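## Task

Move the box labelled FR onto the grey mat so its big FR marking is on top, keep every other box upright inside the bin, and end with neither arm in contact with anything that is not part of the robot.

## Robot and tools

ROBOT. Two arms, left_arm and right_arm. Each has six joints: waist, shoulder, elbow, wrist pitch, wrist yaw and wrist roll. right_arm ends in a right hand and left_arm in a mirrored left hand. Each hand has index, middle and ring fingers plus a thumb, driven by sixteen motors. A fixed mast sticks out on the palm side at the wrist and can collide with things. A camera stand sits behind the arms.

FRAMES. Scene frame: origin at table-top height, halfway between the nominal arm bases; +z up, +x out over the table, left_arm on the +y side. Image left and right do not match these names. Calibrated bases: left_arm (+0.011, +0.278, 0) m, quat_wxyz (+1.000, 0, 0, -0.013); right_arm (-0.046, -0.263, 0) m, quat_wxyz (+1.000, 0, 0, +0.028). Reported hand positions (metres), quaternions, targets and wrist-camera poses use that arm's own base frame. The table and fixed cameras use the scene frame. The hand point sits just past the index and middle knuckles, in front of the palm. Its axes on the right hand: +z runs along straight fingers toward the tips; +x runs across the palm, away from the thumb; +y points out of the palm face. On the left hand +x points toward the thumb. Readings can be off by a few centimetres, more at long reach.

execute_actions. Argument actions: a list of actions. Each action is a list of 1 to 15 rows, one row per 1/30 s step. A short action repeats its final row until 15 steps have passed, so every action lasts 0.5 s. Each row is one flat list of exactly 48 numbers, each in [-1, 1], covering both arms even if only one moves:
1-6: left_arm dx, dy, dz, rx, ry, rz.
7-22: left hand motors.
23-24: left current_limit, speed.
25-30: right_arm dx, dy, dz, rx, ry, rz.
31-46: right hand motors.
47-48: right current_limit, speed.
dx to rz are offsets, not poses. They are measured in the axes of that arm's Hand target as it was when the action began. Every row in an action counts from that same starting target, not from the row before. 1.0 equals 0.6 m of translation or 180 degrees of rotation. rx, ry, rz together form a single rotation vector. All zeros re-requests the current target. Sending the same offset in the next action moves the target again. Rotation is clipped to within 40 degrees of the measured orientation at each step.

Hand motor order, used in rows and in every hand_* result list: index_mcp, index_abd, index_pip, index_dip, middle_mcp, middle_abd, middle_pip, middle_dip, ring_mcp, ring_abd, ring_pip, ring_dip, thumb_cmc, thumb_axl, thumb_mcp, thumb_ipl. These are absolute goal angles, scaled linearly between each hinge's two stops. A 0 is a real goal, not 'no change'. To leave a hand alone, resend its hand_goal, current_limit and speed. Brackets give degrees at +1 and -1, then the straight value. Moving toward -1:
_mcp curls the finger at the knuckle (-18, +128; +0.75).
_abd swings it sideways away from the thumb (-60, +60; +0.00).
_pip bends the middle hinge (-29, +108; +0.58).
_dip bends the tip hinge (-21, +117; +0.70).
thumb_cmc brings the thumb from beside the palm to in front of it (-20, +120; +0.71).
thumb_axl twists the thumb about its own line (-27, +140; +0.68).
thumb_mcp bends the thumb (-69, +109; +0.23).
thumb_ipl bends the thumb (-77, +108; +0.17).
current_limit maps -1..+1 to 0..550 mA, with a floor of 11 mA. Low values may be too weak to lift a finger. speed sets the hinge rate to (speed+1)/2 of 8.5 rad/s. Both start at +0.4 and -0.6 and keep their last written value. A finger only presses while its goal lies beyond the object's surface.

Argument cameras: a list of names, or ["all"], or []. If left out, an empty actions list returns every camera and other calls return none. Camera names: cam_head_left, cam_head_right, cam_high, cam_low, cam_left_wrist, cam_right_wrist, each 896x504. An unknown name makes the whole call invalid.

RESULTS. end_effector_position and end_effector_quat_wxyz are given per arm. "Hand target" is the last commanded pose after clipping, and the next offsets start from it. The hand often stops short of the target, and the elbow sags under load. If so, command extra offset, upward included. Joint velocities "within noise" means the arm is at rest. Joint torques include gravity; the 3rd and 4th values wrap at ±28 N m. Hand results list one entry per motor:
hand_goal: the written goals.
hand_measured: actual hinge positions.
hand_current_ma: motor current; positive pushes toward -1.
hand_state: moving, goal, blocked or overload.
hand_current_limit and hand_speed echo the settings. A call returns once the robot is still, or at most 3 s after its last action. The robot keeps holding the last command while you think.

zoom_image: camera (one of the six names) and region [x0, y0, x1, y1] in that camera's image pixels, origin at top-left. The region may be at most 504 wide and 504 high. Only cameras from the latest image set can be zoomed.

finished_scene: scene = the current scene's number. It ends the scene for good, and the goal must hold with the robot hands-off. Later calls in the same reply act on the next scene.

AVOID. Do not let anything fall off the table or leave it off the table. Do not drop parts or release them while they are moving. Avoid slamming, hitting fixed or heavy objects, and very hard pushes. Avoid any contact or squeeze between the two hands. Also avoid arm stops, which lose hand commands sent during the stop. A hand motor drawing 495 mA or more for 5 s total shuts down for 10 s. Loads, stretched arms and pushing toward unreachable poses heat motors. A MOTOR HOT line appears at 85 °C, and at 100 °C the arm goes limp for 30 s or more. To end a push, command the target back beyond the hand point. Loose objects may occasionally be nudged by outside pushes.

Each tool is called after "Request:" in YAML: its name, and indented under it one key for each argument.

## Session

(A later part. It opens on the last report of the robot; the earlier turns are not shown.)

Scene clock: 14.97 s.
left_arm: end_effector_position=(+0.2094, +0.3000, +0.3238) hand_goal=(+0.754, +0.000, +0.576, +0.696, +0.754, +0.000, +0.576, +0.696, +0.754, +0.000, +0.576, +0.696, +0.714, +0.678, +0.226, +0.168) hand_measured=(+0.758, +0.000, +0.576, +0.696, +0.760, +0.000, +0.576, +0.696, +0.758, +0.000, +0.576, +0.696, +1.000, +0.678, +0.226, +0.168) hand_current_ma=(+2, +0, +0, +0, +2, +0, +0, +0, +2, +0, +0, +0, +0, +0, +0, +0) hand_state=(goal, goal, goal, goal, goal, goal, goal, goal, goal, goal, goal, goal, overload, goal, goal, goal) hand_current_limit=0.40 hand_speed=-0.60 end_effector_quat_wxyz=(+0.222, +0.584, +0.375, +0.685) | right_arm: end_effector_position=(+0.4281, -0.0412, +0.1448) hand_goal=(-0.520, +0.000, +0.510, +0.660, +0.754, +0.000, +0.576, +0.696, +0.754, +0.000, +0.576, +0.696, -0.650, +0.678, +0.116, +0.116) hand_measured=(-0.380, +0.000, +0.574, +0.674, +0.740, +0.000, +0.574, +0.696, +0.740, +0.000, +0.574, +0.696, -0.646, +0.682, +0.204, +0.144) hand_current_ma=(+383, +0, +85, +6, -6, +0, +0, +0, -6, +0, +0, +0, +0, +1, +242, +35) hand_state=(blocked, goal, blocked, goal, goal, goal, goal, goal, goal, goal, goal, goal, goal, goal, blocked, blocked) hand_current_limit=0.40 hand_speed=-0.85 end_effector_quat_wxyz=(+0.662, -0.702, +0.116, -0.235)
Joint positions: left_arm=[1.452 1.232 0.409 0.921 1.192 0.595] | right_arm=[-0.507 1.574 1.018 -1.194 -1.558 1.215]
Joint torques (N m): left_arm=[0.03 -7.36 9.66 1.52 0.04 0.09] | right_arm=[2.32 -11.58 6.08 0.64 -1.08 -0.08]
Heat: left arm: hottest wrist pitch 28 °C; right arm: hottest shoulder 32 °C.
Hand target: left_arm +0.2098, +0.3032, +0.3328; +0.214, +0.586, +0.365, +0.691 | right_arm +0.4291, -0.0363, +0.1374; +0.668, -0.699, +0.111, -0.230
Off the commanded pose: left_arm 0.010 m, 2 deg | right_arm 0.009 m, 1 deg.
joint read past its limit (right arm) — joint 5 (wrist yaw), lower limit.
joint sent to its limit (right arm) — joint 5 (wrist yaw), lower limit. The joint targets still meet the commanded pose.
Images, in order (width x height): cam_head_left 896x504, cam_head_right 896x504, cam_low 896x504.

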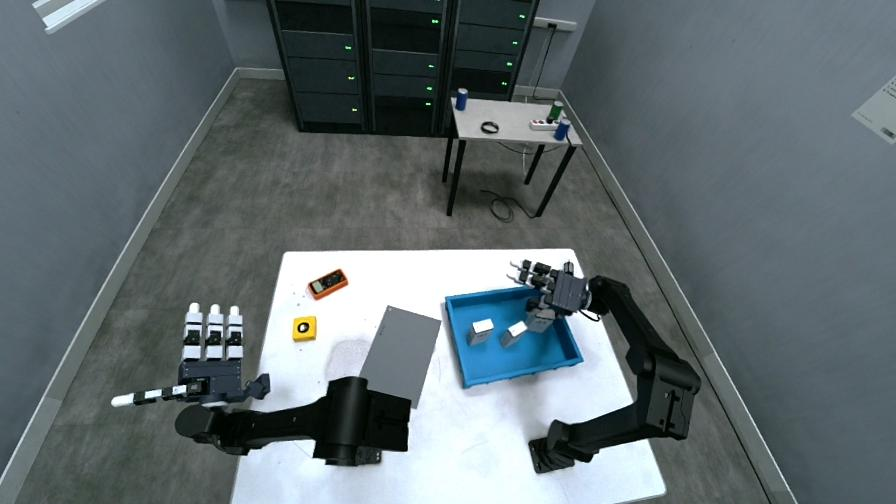

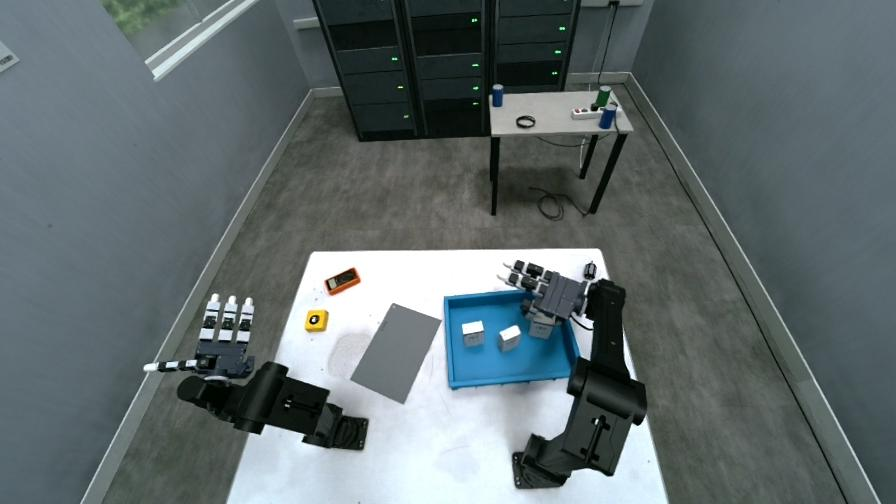

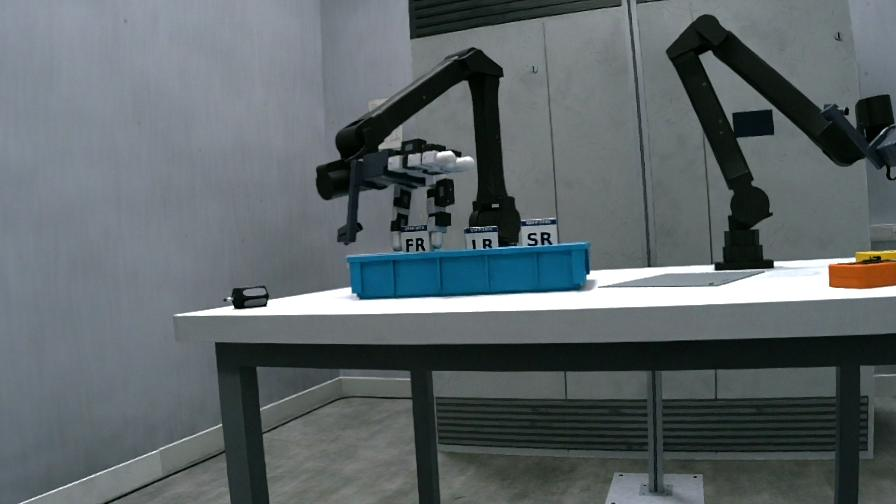

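Request:
execute_actions:
  actions:
    - [[0,0,0,0,0,0,0.754,0,0.576,0.696,0.754,0,0.576,0.696,0.754,0,0.576,0.696,0.714,0.678,0.226,0.168,0.4,-0.6,0.0087,-0.0492,0,0,0,0,-0.52,0,0.51,0.66,0.754,0,0.576,0.696,0.754,0,0.576,0.696,-0.65,0.678,0.115,0.115,0.4,-0.85]]
    - [[0,0,0,0,0,0,0.754,0,0.576,0.696,0.754,0,0.576,0.696,0.754,0,0.576,0.696,0.714,0.678,0.226,0.168,0.4,-0.6,0.0102,-0.0574,0,0,0,0,-0.52,0,0.51,0.66,0.754,0,0.576,0.696,0.754,0,0.576,0.696,-0.65,0.678,0.115,0.115,0.4,-0.85]]
  cameras: ["cam_low","cam_high","cam_head_left","cam_head_right"]

Request:
zoom_image:
  camera: "cam_head_right"
  region: [480, 260, 620, 370]

Request:
zoom_image:
  camera: "cam_low"
  region: [320, 60, 560, 300]

Scene clock: 16.43 s.
left_arm: end_effector_position=(+0.2094, +0.3000, +0.3238) hand_goal=(+0.754, +0.000, +0.576, +0.696, +0.754, +0.000, +0.576, +0.696, +0.754, +0.000, +0.576, +0.696, +0.714, +0.678, +0.226, +0.168) hand_measured=(+0.758, +0.000, +0.576, +0.696, +0.760, +0.000, +0.576, +0.696, +0.758, +0.000, +0.576, +0.696, +1.000, +0.678, +0.226, +0.168) hand_current_ma=(+2, +0, +0, +0, +2, +0, +0, +0, +2, +0, +0, +0, +0, +0, +0, +0) hand_state=(goal, goal, goal, goal, goal, goal, goal, goal, goal, goal, goal, goal, overload, goal, goal, goal) hand_current_limit=0.40 hand_speed=-0.60 end_effector_quat_wxyz=(+0.222, +0.584, +0.375, +0.685) | right_arm: end_effector_position=(+0.4175, -0.0355, +0.1848) hand_goal=(-0.520, +0.000, +0.510, +0.660, +0.754, +0.000, +0.576, +0.696, +0.754, +0.000, +0.576, +0.696, -0.650, +0.678, +0.116, +0.116) hand_measured=(-0.384, +0.000, +0.574, +0.674, +0.740, +0.000, +0.574, +0.696, +0.740, +0.000, +0.574, +0.696, -0.650, +0.682, +0.204, +0.144) hand_current_ma=(+364, +0, +85, +6, -6, +0, +0, +0, -6, +0, +0, +0, +0, +1, +242, +35) hand_state=(blocked, goal, blocked, goal, goal, goal, goal, goal, goal, goal, goal, goal, goal, goal, blocked, blocked) hand_current_limit=0.40 hand_speed=-0.85 end_effector_quat_wxyz=(+0.665, -0.701, +0.127, -0.225)
Joint positions: left_arm=[1.452 1.232 0.409 0.921 1.192 0.595] | right_arm=[-0.507 1.495 1.047 -1.292 -1.556 1.254]
Joint torques (N m): left_arm=[0.03 -7.36 9.66 1.54 0.04 0.09] | right_arm=[2.32 -12.34 10.37 0.03 -1.16 0.18]
Heat: left arm: hottest wrist pitch 28 °C; right arm: hottest shoulder 32 °C.
Hand target: left_arm +0.2098, +0.3032, +0.3328; +0.214, +0.586, +0.365, +0.691 | right_arm +0.4291, -0.0363, +0.2023; +0.668, -0.699, +0.111, -0.230
Off the commanded pose: left_arm 0.010 m, 2 deg | right_arm 0.021 m, 2 deg.
joint sent to its limit (right arm) — joint 5 (wrist yaw), lower limit. The joint targets still meet the commanded pose.
Images, in order (width x height): cam_head_left 896x504, cam_head_right 896x504, cam_high 896x504, cam_low 896x504.

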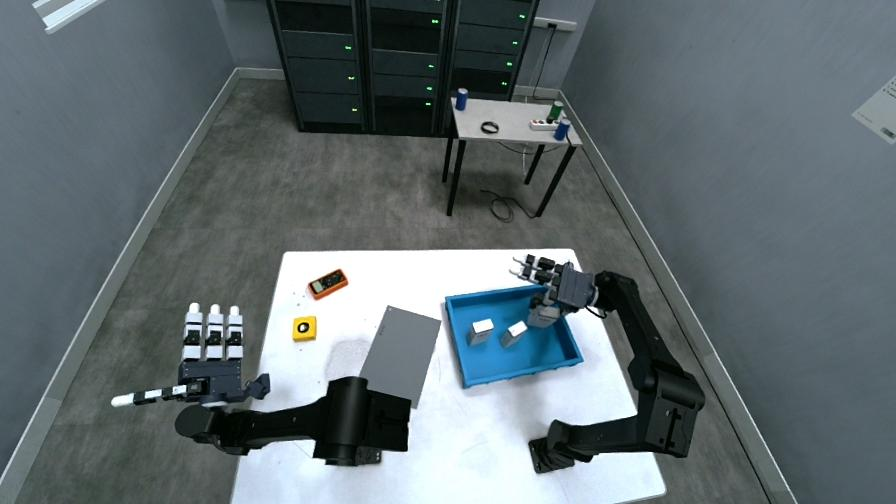

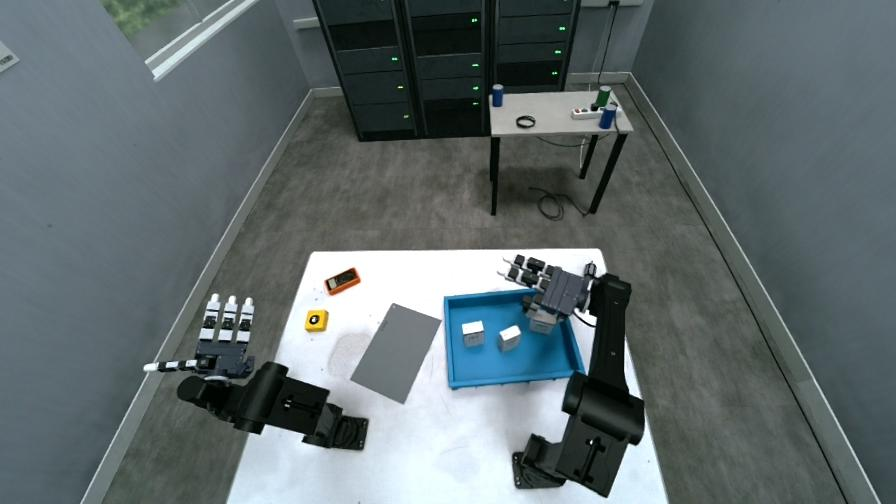

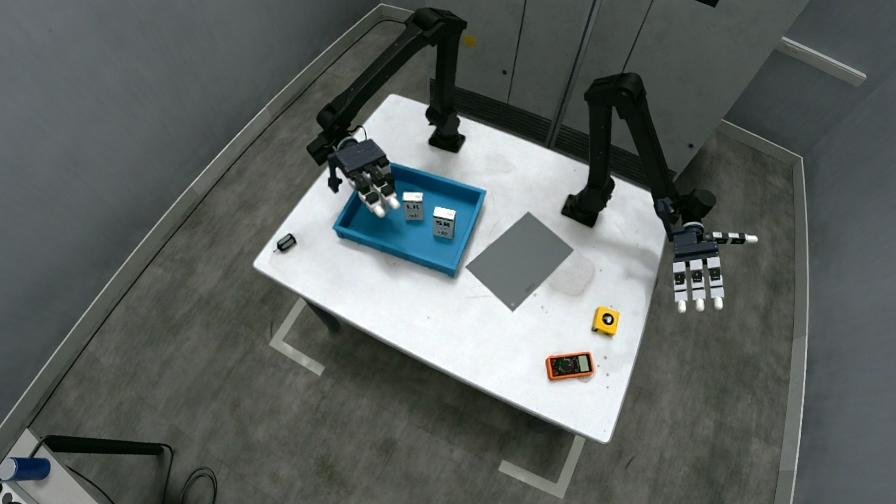

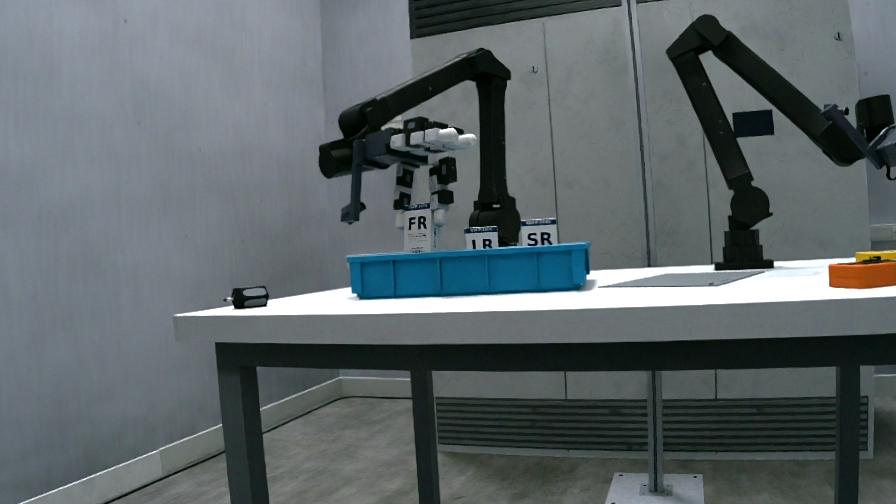

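Scaled by 3.600 from the camera's 896x504 image, which has a finer 1280x720 frame.

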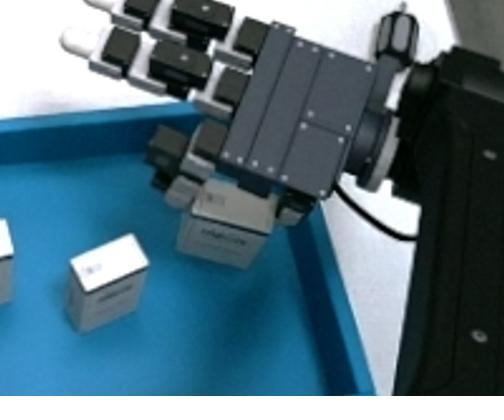

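Scaled by 2.100 from the camera's 896x504 image, which has a finer 1280x720 frame.

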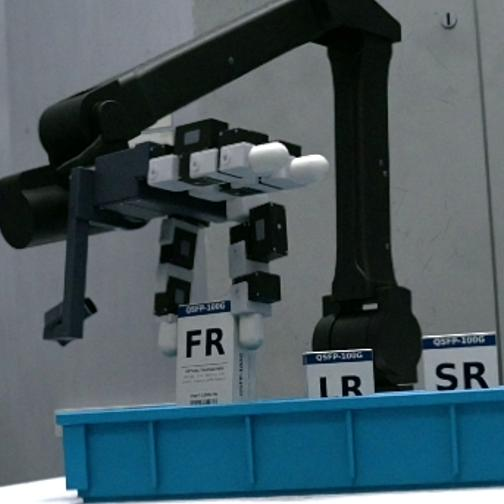

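Request:
execute_actions:
  actions:
    - [[0,0,0,0,0,0,0.754,0,0.576,0.696,0.754,0,0.576,0.696,0.754,0,0.576,0.696,0.714,0.678,0.226,0.168,0.4,-0.6,0.0106,-0.0602,0,0,0,0,-0.52,0,0.51,0.66,0.754,0,0.576,0.696,0.754,0,0.576,0.696,-0.65,0.678,0.115,0.115,0.4,-0.85]]
    - [[0,0,0,0,0,0,0.754,0,0.576,0.696,0.754,0,0.576,0.696,0.754,0,0.576,0.696,0.714,0.678,0.226,0.168,0.4,-0.6,0.0106,-0.0602,0,0,0,0,-0.52,0,0.51,0.66,0.754,0,0.576,0.696,0.754,0,0.576,0.696,-0.65,0.678,0.115,0.115,0.4,-0.85]]
    - [[0,0,0,0,0,0,0.754,0,0.576,0.696,0.754,0,0.576,0.696,0.754,0,0.576,0.696,0.714,0.678,0.226,0.168,0.4,-0.6,0.0106,-0.0602,0,0,0,0,-0.52,0,0.51,0.66,0.754,0,0.576,0.696,0.754,0,0.576,0.696,-0.65,0.678,0.115,0.115,0.4,-0.85]]
  cameras: ["cam_low","cam_high","cam_head_left","cam_head_right"]

Request:
zoom_image:
  camera: "cam_low"
  region: [320, 20, 560, 260]

Scene clock: 19.43 s.
left_arm: end_effector_position=(+0.2094, +0.3000, +0.3238) hand_goal=(+0.754, +0.000, +0.576, +0.696, +0.754, +0.000, +0.576, +0.696, +0.754, +0.000, +0.576, +0.696, +0.714, +0.678, +0.226, +0.168) hand_measured=(+0.758, +0.000, +0.576, +0.696, +0.760, +0.000, +0.576, +0.696, +0.758, +0.000, +0.576, +0.696, +1.000, +0.678, +0.226, +0.168) hand_current_ma=(+2, +0, +0, +0, +2, +0, +0, +0, +2, +0, +0, +0, +0, +0, +0, +0) hand_state=(goal, goal, goal, goal, goal, goal, goal, goal, goal, goal, goal, goal, overload, goal, goal, goal) hand_current_limit=0.40 hand_speed=-0.60 end_effector_quat_wxyz=(+0.222, +0.584, +0.375, +0.685) | right_arm: end_effector_position=(+0.4207, -0.0373, +0.2903) hand_goal=(-0.520, +0.000, +0.510, +0.660, +0.754, +0.000, +0.576, +0.696, +0.754, +0.000, +0.576, +0.696, -0.650, +0.678, +0.116, +0.116) hand_measured=(-0.384, +0.002, +0.574, +0.674, +0.740, +0.000, +0.574, +0.696, +0.740, +0.000, +0.574, +0.696, -0.650, +0.682, +0.204, +0.144) hand_current_ma=(+363, +0, +85, +6, -6, +0, +0, +0, -6, +0, +0, +0, +0, +1, +242, +35) hand_state=(blocked, goal, blocked, goal, goal, goal, goal, goal, goal, goal, goal, goal, goal, goal, blocked, blocked) hand_current_limit=0.40 hand_speed=-0.85 end_effector_quat_wxyz=(+0.665, -0.701, +0.129, -0.223)
Joint positions: left_arm=[1.452 1.232 0.409 0.921 1.192 0.595] | right_arm=[-0.507 1.398 1.237 -1.464 -1.555 1.376]
Joint torques (N m): left_arm=[0.03 -7.3 9.66 1.54 0.04 0.09] | right_arm=[2.32 -11.81 11.7 0.13 -1.21 0.19]
Heat: left arm: hottest elbow 28 °C; right arm: hottest shoulder 32 °C.
Hand target: left_arm +0.2098, +0.3032, +0.3328; +0.214, +0.586, +0.365, +0.691 | right_arm +0.4292, -0.0362, +0.3124; +0.668, -0.699, +0.111, -0.231
Off the commanded pose: left_arm 0.010 m, 2 deg | right_arm 0.024 m, 2 deg.
joint sent to its limit (right arm) — joint 5 (wrist yaw), lower limit. The joint targets still meet the commanded pose.
Images, in order (width x height): cam_head_left 896x504, cam_head_right 896x504, cam_high 896x504, cam_low 896x504.

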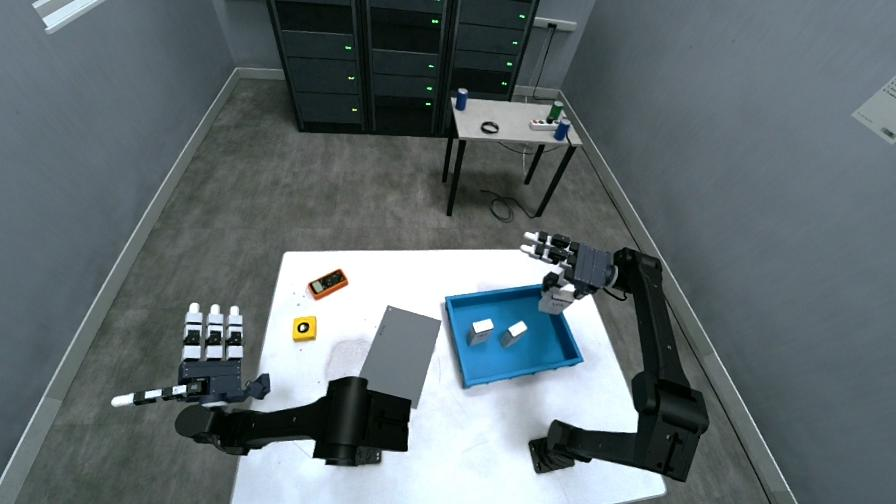

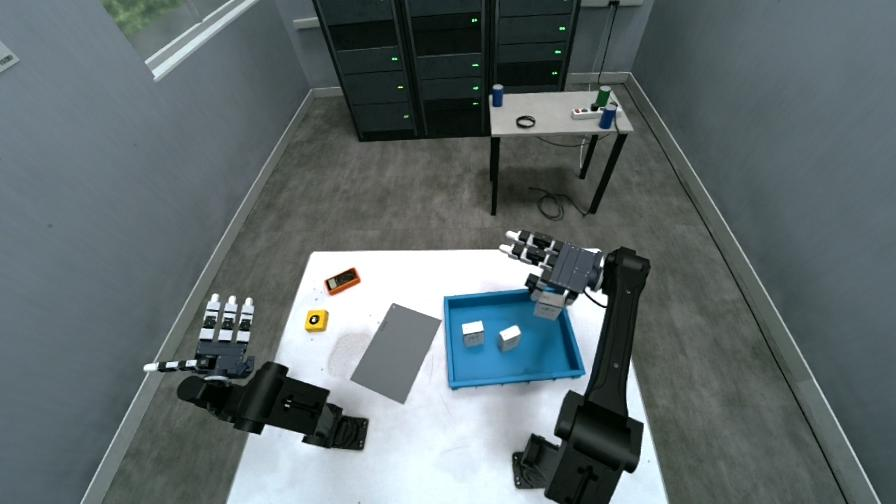

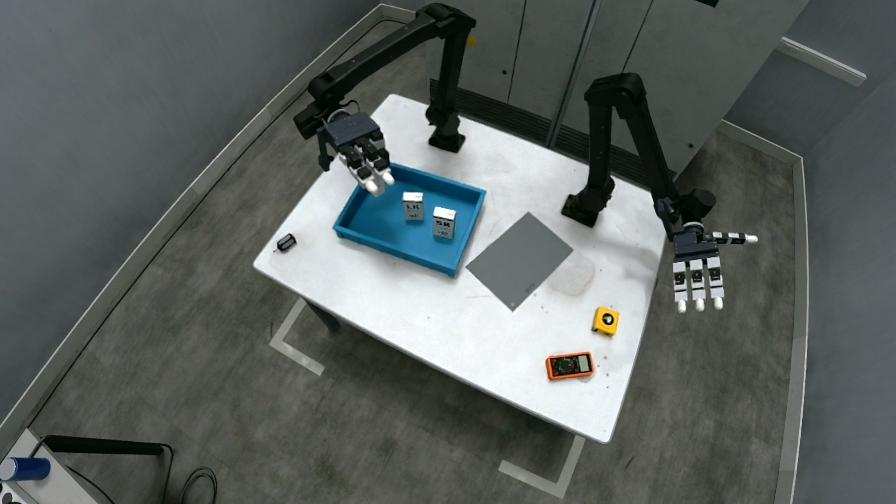

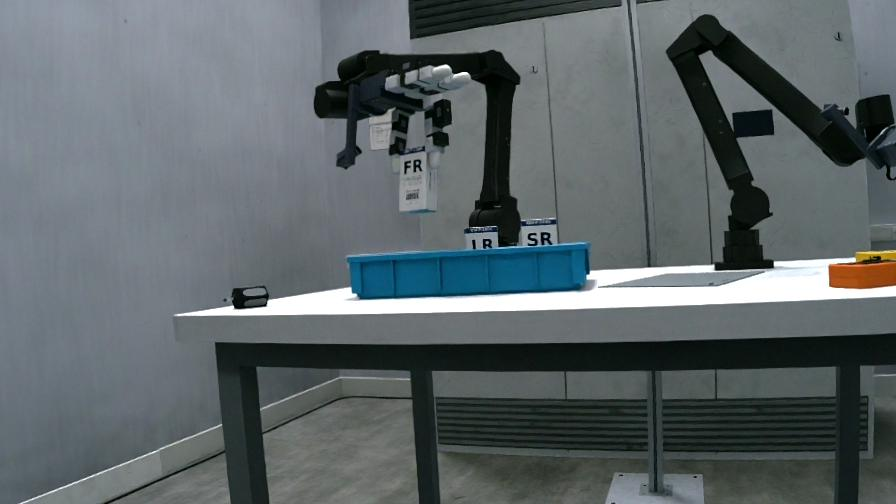

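Scaled by 2.100 from the camera's 896x504 image, which has a finer 1280x720 frame.

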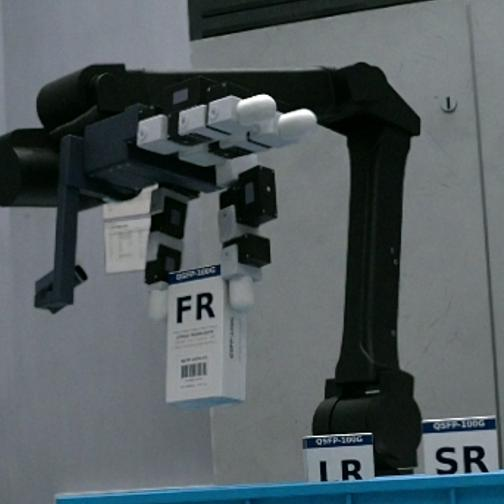

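Request:
execute_actions:
  actions:
    - [[0,0,0,0,0,0,0.754,0,0.576,0.696,0.754,0,0.576,0.696,0.754,0,0.576,0.696,0.714,0.678,0.226,0.168,0.4,-0.6,0,0,0,0,0,0,-0.52,-0.015,0.51,0.66,0.754,0,0.576,0.696,0.754,0,0.576,0.696,-0.615,0.678,0.115,0.115,0.4,-0.85]]
    - [[0,0,0,0,0,0,0.754,0,0.576,0.696,0.754,0,0.576,0.696,0.754,0,0.576,0.696,0.714,0.678,0.226,0.168,0.4,-0.6,0,0,0,0,0,0,-0.52,-0.03,0.51,0.66,0.754,0,0.576,0.696,0.754,0,0.576,0.696,-0.58,0.678,0.115,0.115,0.4,-0.85]]
  cameras: ["cam_low","cam_high"]

Request:
zoom_image:
  camera: "cam_low"
  region: [320, 20, 560, 260]

Scene clock: 20.83 s.
left_arm: end_effector_position=(+0.2094, +0.3000, +0.3238) hand_goal=(+0.754, +0.000, +0.576, +0.696, +0.754, +0.000, +0.576, +0.696, +0.754, +0.000, +0.576, +0.696, +0.714, +0.678, +0.226, +0.168) hand_measured=(+0.758, +0.000, +0.576, +0.696, +0.760, +0.000, +0.576, +0.696, +0.758, +0.000, +0.576, +0.696, +1.000, +0.678, +0.226, +0.168) hand_current_ma=(+2, +0, +0, +0, +2, +0, +0, +0, +2, +0, +0, +0, +0, +0, +0, +0) hand_state=(goal, goal, goal, goal, goal, goal, goal, goal, goal, goal, goal, goal, overload, goal, goal, goal) hand_current_limit=0.40 hand_speed=-0.60 end_effector_quat_wxyz=(+0.222, +0.584, +0.375, +0.685) | right_arm: end_effector_position=(+0.4203, -0.0371, +0.2904) hand_goal=(-0.520, -0.030, +0.510, +0.660, +0.754, +0.000, +0.576, +0.696, +0.754, +0.000, +0.576, +0.696, -0.580, +0.678, +0.116, +0.116) hand_measured=(-0.384, -0.012, +0.574, +0.674, +0.740, +0.000, +0.574, +0.696, +0.740, +0.000, +0.574, +0.696, -0.600, +0.680, +0.204, +0.144) hand_current_ma=(+363, +7, +85, +5, -6, +0, +0, +0, -6, +0, +0, +0, -11, +0, +242, +35) hand_state=(blocked, goal, blocked, goal, goal, goal, goal, goal, goal, goal, goal, goal, goal, goal, blocked, blocked) hand_current_limit=0.40 hand_speed=-0.85 end_effector_quat_wxyz=(+0.665, -0.701, +0.130, -0.222)
Joint positions: left_arm=[1.452 1.232 0.409 0.921 1.192 0.595] | right_arm=[-0.507 1.398 1.237 -1.466 -1.555 1.376]
Joint torques (N m): left_arm=[-0.03 -7.36 9.66 1.54 0.04 0.09] | right_arm=[2.26 -11.81 11.71 0.18 -1.21 0.18]
Heat: left arm: hottest elbow 28 °C; right arm: hottest shoulder 32 °C.
Hand target: left_arm +0.2098, +0.3032, +0.3328; +0.214, +0.586, +0.365, +0.691 | right_arm +0.4292, -0.0362, +0.3124; +0.668, -0.699, +0.111, -0.230
Off the commanded pose: left_arm 0.010 m, 2 deg | right_arm 0.024 m, 2 deg.
joint sent to its limit (right arm) — joint 5 (wrist yaw), lower limit. The joint targets still meet the commanded pose.
Images, in order (width x height): cam_high 896x504, cam_low 896x504.

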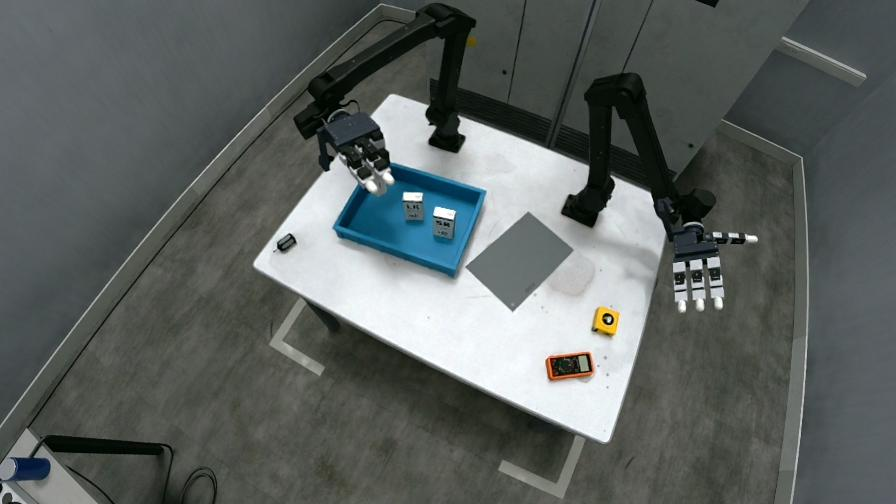

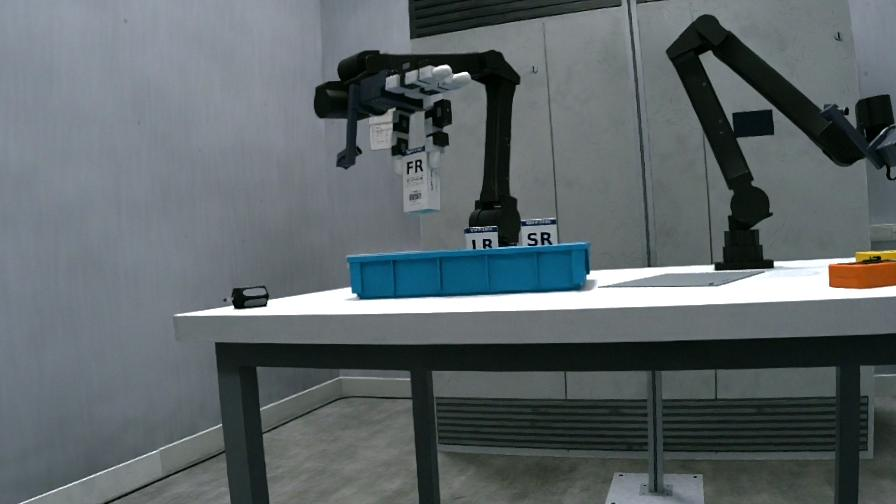

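Scaled by 2.100 from the camera's 896x504 image, which has a finer 1280x720 frame.

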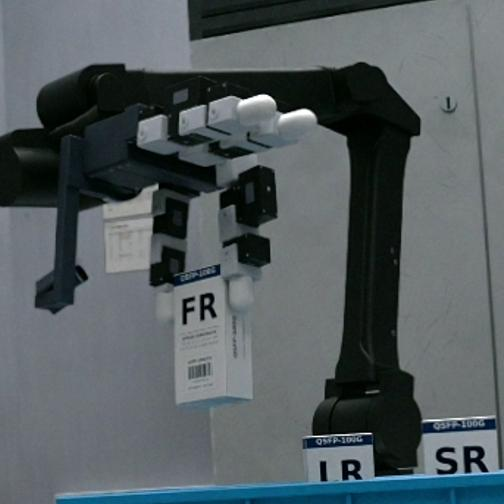

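Request:
execute_actions:
  actions:
    - [[0,0,0,0,0,0,0.754,0,0.576,0.696,0.754,0,0.576,0.696,0.754,0,0.576,0.696,0.714,0.678,0.226,0.168,0.4,-0.6,-0.033,-0.006,0.0347,0.0043,-0.0205,-0.0122,-0.52,-0.03,0.51,0.66,0.754,0,0.576,0.696,0.754,0,0.576,0.696,-0.58,0.678,0.115,0.115,0.4,-0.85]]
    - [[0,0,0,0,0,0,0.754,0,0.576,0.696,0.754,0,0.576,0.696,0.754,0,0.576,0.696,0.714,0.678,0.226,0.168,0.4,-0.6,-0.031,-0.006,0.036,0.0044,-0.0205,-0.0121,-0.52,-0.03,0.51,0.66,0.754,0,0.576,0.696,0.754,0,0.576,0.696,-0.58,0.678,0.115,0.115,0.4,-0.85]]
    - [[0,0,0,0,0,0,0.754,0,0.576,0.696,0.754,0,0.576,0.696,0.754,0,0.576,0.696,0.714,0.678,0.226,0.168,0.4,-0.6,-0.0555,-0.0143,0.0775,0.0119,-0.0402,-0.0243,-0.52,-0.03,0.51,0.66,0.754,0,0.576,0.696,0.754,0,0.576,0.696,-0.58,0.678,0.115,0.115,0.4,-0.85]]
    - [[0,0,0,0,0,0,0.754,0,0.576,0.696,0.754,0,0.576,0.696,0.754,0,0.576,0.696,0.714,0.678,0.226,0.168,0.4,-0.6,-0.044,-0.015,0.0843,0.015,-0.0391,-0.0243,-0.52,-0.03,0.51,0.66,0.754,0,0.576,0.696,0.754,0,0.576,0.696,-0.58,0.678,0.115,0.115,0.4,-0.85]]
    - [[0,0,0,0,0,0,0.754,0,0.576,0.696,0.754,0,0.576,0.696,0.754,0,0.576,0.696,0.714,0.678,0.226,0.168,0.4,-0.6,-0.0322,-0.0137,0.0898,0.0179,-0.0379,-0.0243,-0.52,-0.03,0.51,0.66,0.754,0,0.576,0.696,0.754,0,0.576,0.696,-0.58,0.678,0.115,0.115,0.4,-0.85]]
  cameras: ["cam_low","cam_high","cam_head_left","cam_head_right"]

Scene clock: 24.67 s.
left_arm: end_effector_position=(+0.2094, +0.3000, +0.3238) hand_goal=(+0.754, +0.000, +0.576, +0.696, +0.754, +0.000, +0.576, +0.696, +0.754, +0.000, +0.576, +0.696, +0.714, +0.678, +0.226, +0.168) hand_measured=(+0.758, +0.000, +0.576, +0.696, +0.760, +0.000, +0.576, +0.696, +0.758, +0.000, +0.576, +0.696, +1.000, +0.678, +0.226, +0.168) hand_current_ma=(+2, +0, +0, +0, +2, +0, +0, +0, +2, +0, +0, +0, +0, +0, +0, +0) hand_state=(goal, goal, goal, goal, goal, goal, goal, goal, goal, goal, goal, goal, overload, goal, goal, goal) hand_current_limit=0.40 hand_speed=-0.60 end_effector_quat_wxyz=(+0.222, +0.584, +0.375, +0.685) | right_arm: end_effector_position=(+0.3644, +0.1849, +0.3079) hand_goal=(-0.520, -0.030, +0.510, +0.660, +0.754, +0.000, +0.576, +0.696, +0.754, +0.000, +0.576, +0.696, -0.580, +0.678, +0.116, +0.116) hand_measured=(-0.384, -0.012, +0.574, +0.674, +0.740, +0.000, +0.574, +0.696, +0.740, +0.000, +0.574, +0.696, -0.590, +0.680, +0.204, +0.146) hand_current_ma=(+363, +7, +85, +5, -6, +0, +0, +0, -6, +0, +0, +0, -3, +0, +242, +37) hand_state=(blocked, goal, blocked, goal, goal, goal, goal, goal, goal, goal, goal, goal, goal, goal, blocked, blocked) hand_current_limit=0.40 hand_speed=-0.85 end_effector_quat_wxyz=(+0.687, -0.692, -0.170, -0.143)
Joint positions: left_arm=[1.452 1.232 0.409 0.921 1.192 0.595] | right_arm=[0.036 1.258 1.151 -1.398 -1.555 1.19]
Joint torques (N m): left_arm=[0.03 -7.36 9.66 1.54 0.04 0.09] | right_arm=[1.67 -10.17 7.92 1.03 -1.23 -0.15]
Motor temperatures (°C): left_arm=[27 23 28 28 23 24] | right_arm=[28 32 31 24 29 23]
Heat: left arm: hottest elbow 28 °C; right arm: hottest shoulder 32 °C.
Hand target: left_arm +0.2098, +0.3032, +0.3328; +0.214, +0.586, +0.365, +0.691 | right_arm +0.3654, +0.1860, +0.3118; +0.689, -0.684, -0.180, -0.155
Off the commanded pose: left_arm 0.010 m, 2 deg | right_arm 0.004 m, 2 deg.
joint sent to its limit (right arm) — joint 5 (wrist yaw), lower limit. The joint targets still meet the commanded pose.
Images, in order (width x height): cam_head_left 896x504, cam_head_right 896x504, cam_high 896x504, cam_low 896x504.

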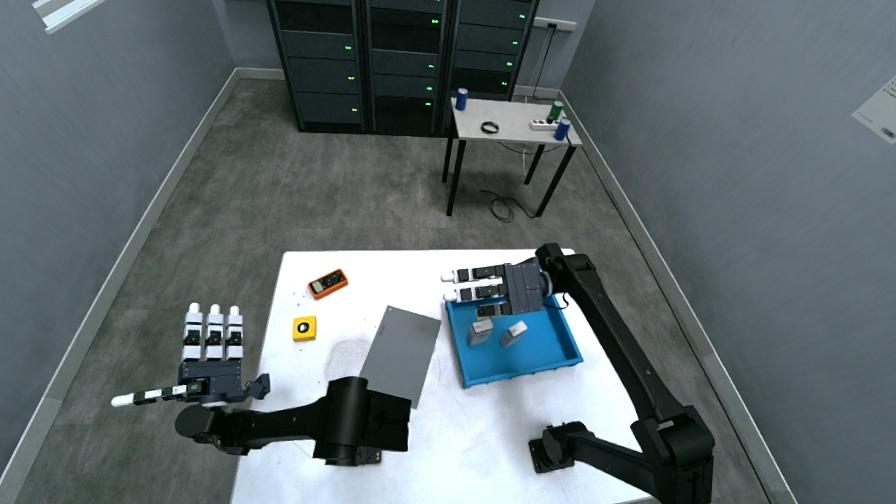

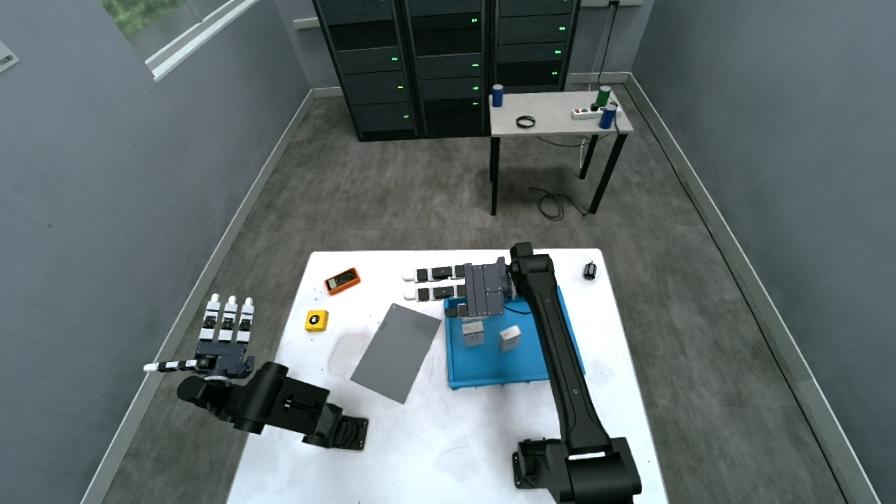

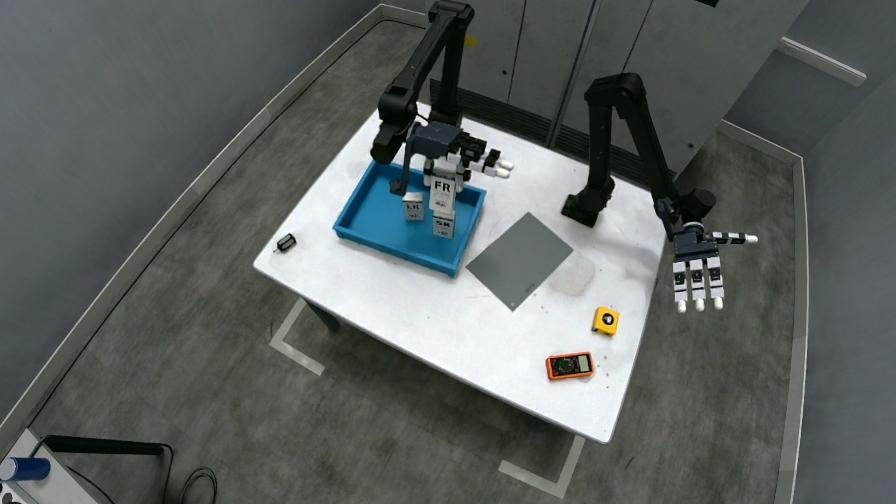

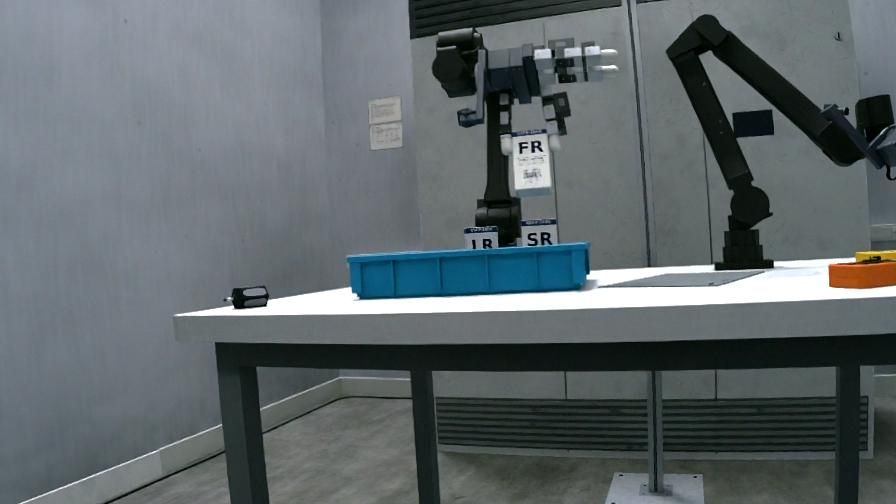

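Request:
execute_actions:
  actions:
    - [[0,0,0,0,0,0,0.754,0,0.576,0.696,0.754,0,0.576,0.696,0.754,0,0.576,0.696,0.714,0.678,0.226,0.168,0.4,-0.6,-0.0203,-0.0107,0.0937,0.0208,-0.0364,-0.0243,-0.52,-0.03,0.51,0.66,0.754,0,0.576,0.696,0.754,0,0.576,0.696,-0.58,0.678,0.115,0.115,0.4,-0.85]]
    - [[0,0,0,0,0,0,0.754,0,0.576,0.696,0.754,0,0.576,0.696,0.754,0,0.576,0.696,0.714,0.678,0.226,0.168,0.4,-0.6,-0.0088,-0.0055,0.0958,0.0234,-0.0347,-0.0243,-0.52,-0.03,0.51,0.66,0.754,0,0.576,0.696,0.754,0,0.576,0.696,-0.58,0.678,0.115,0.115,0.4,-0.85]]
    - [[0,0,0,0,0,0,0.754,0,0.576,0.696,0.754,0,0.576,0.696,0.754,0,0.576,0.696,0.714,0.678,0.226,0.168,0.4,-0.6,0.0017,0.0012,0.0963,0.026,-0.0328,-0.0243,-0.52,-0.03,0.51,0.66,0.754,0,0.576,0.696,0.754,0,0.576,0.696,-0.58,0.678,0.115,0.115,0.4,-0.85]]
    - [[0,0,0,0,0,0,0.754,0,0.576,0.696,0.754,0,0.576,0.696,0.754,0,0.576,0.696,0.714,0.678,0.226,0.168,0.4,-0.6,0.0113,0.0097,0.0953,0.0285,-0.0307,-0.0243,-0.52,-0.03,0.51,0.66,0.754,0,0.576,0.696,0.754,0,0.576,0.696,-0.58,0.678,0.115,0.115,0.4,-0.85]]
  cameras: ["cam_low","cam_high","cam_head_left","cam_head_right"]

Request:
zoom_image:
  camera: "cam_high"
  region: [430, 130, 620, 320]

Request:
zoom_image:
  camera: "cam_low"
  region: [540, 40, 820, 300]

Scene clock: 27.43 s.
left_arm: end_effector_position=(+0.2094, +0.3000, +0.3238) hand_goal=(+0.754, +0.000, +0.576, +0.696, +0.754, +0.000, +0.576, +0.696, +0.754, +0.000, +0.576, +0.696, +0.714, +0.678, +0.226, +0.168) hand_measured=(+0.758, +0.000, +0.576, +0.696, +0.760, +0.000, +0.576, +0.696, +0.758, +0.000, +0.576, +0.696, +1.000, +0.678, +0.226, +0.168) hand_current_ma=(+2, +0, +0, +0, +2, +0, +0, +0, +2, +0, +0, +0, +0, +0, +0, +0) hand_state=(goal, goal, goal, goal, goal, goal, goal, goal, goal, goal, goal, goal, overload, goal, goal, goal) hand_current_limit=0.40 hand_speed=-0.60 end_effector_quat_wxyz=(+0.222, +0.584, +0.375, +0.685) | right_arm: end_effector_position=(+0.2871, +0.3982, +0.2895) hand_goal=(-0.520, -0.030, +0.510, +0.660, +0.754, +0.000, +0.576, +0.696, +0.754, +0.000, +0.576, +0.696, -0.580, +0.678, +0.116, +0.116) hand_measured=(-0.384, -0.012, +0.574, +0.674, +0.740, +0.000, +0.574, +0.696, +0.740, +0.000, +0.574, +0.696, -0.582, +0.680, +0.204, +0.146) hand_current_ma=(+363, +7, +85, +5, -6, +0, +0, +0, -6, +0, +0, +0, +0, +0, +242, +39) hand_state=(blocked, goal, blocked, goal, goal, goal, goal, goal, goal, goal, goal, goal, goal, goal, blocked, blocked) hand_current_limit=0.40 hand_speed=-0.85 end_effector_quat_wxyz=(+0.700, -0.564, -0.435, -0.052)
Joint positions: left_arm=[1.452 1.232 0.409 0.921 1.192 0.595] | right_arm=[0.589 1.391 1.195 -1.051 -1.555 1.163]
Joint torques (N m): left_arm=[0.03 -7.36 9.66 1.52 0.04 0.09] | right_arm=[1.32 -11.11 12.57 1.62 -1.17 -0.02]
Heat: left arm: hottest elbow 28 °C; right arm: hottest shoulder 32 °C.
Hand target: left_arm +0.2098, +0.3032, +0.3328; +0.214, +0.586, +0.365, +0.691 | right_arm +0.3022, +0.4085, +0.3117; +0.702, -0.553, -0.441, -0.078
Off the commanded pose: left_arm 0.010 m, 2 deg | right_arm 0.029 m, 3 deg.
joint sent to its limit (right arm) — joint 5 (wrist yaw), lower limit. The joint targets still meet the commanded pose.
Images, in order (width x height): cam_head_left 896x504, cam_head_right 896x504, cam_high 896x504, cam_low 896x504.

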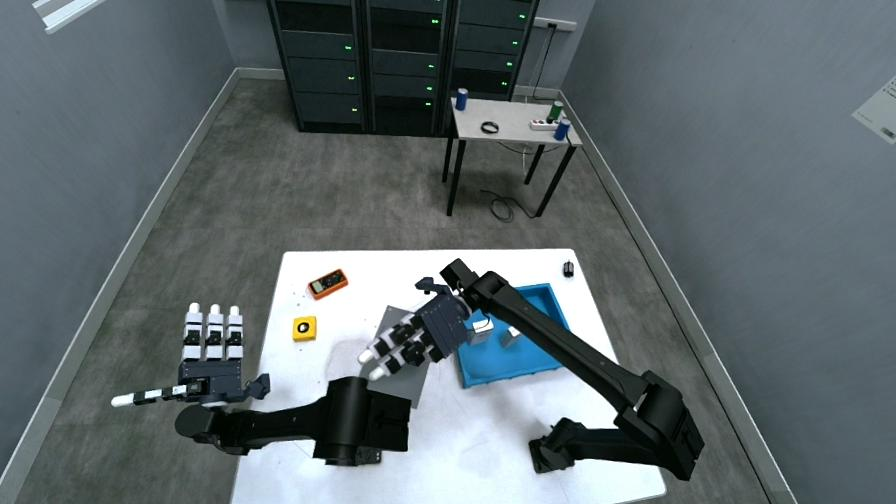

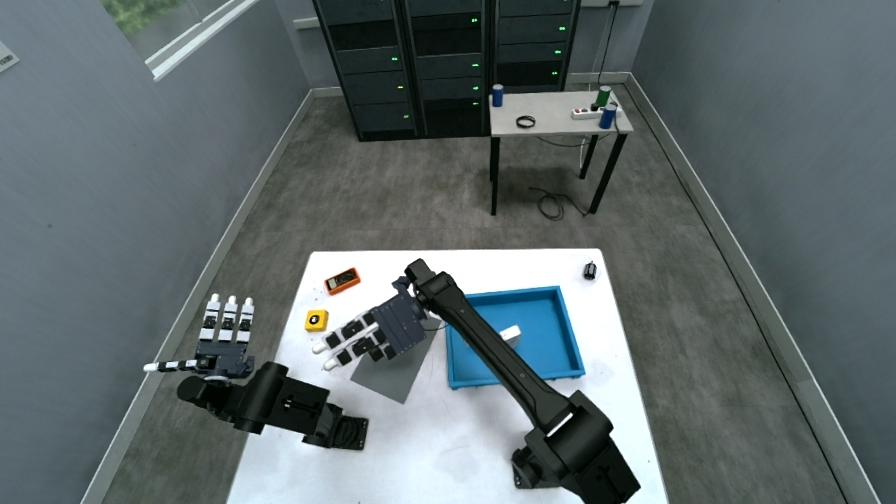

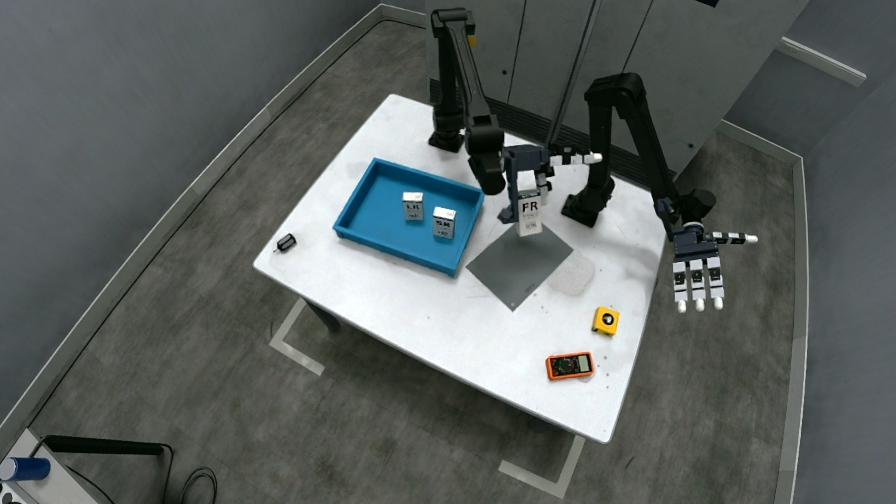

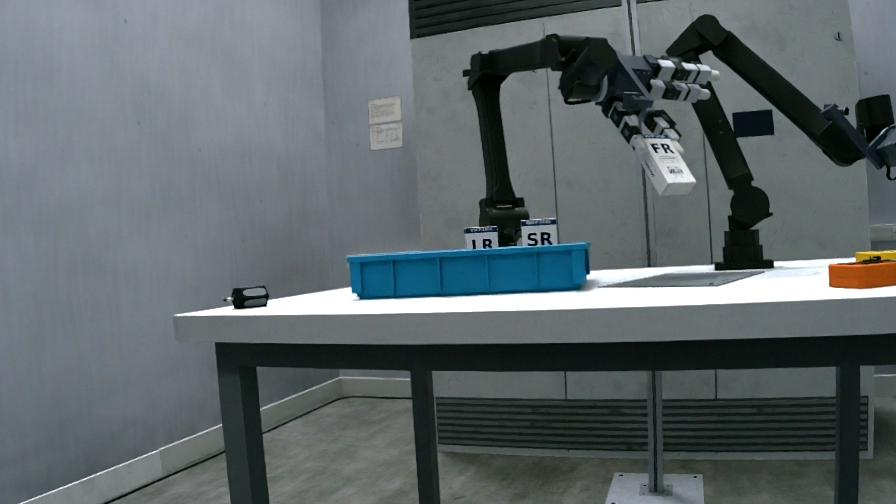

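Scaled by 2.653 from the camera's 896x504 image, which has a finer 1280x720 frame.

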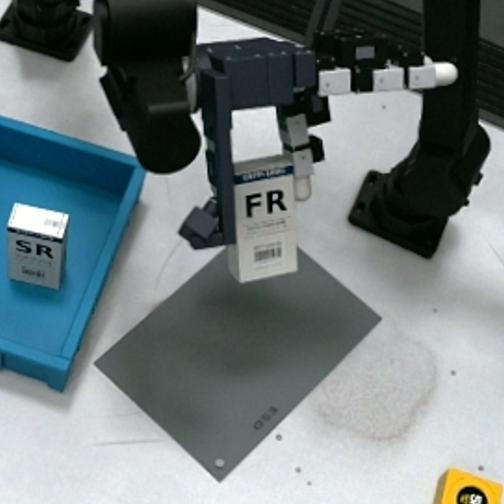

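Scaled by 1.800 from the camera's 896x504 image, which has a finer 1280x720 frame.

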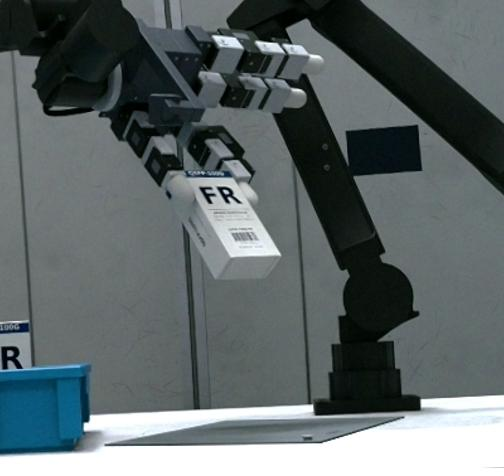

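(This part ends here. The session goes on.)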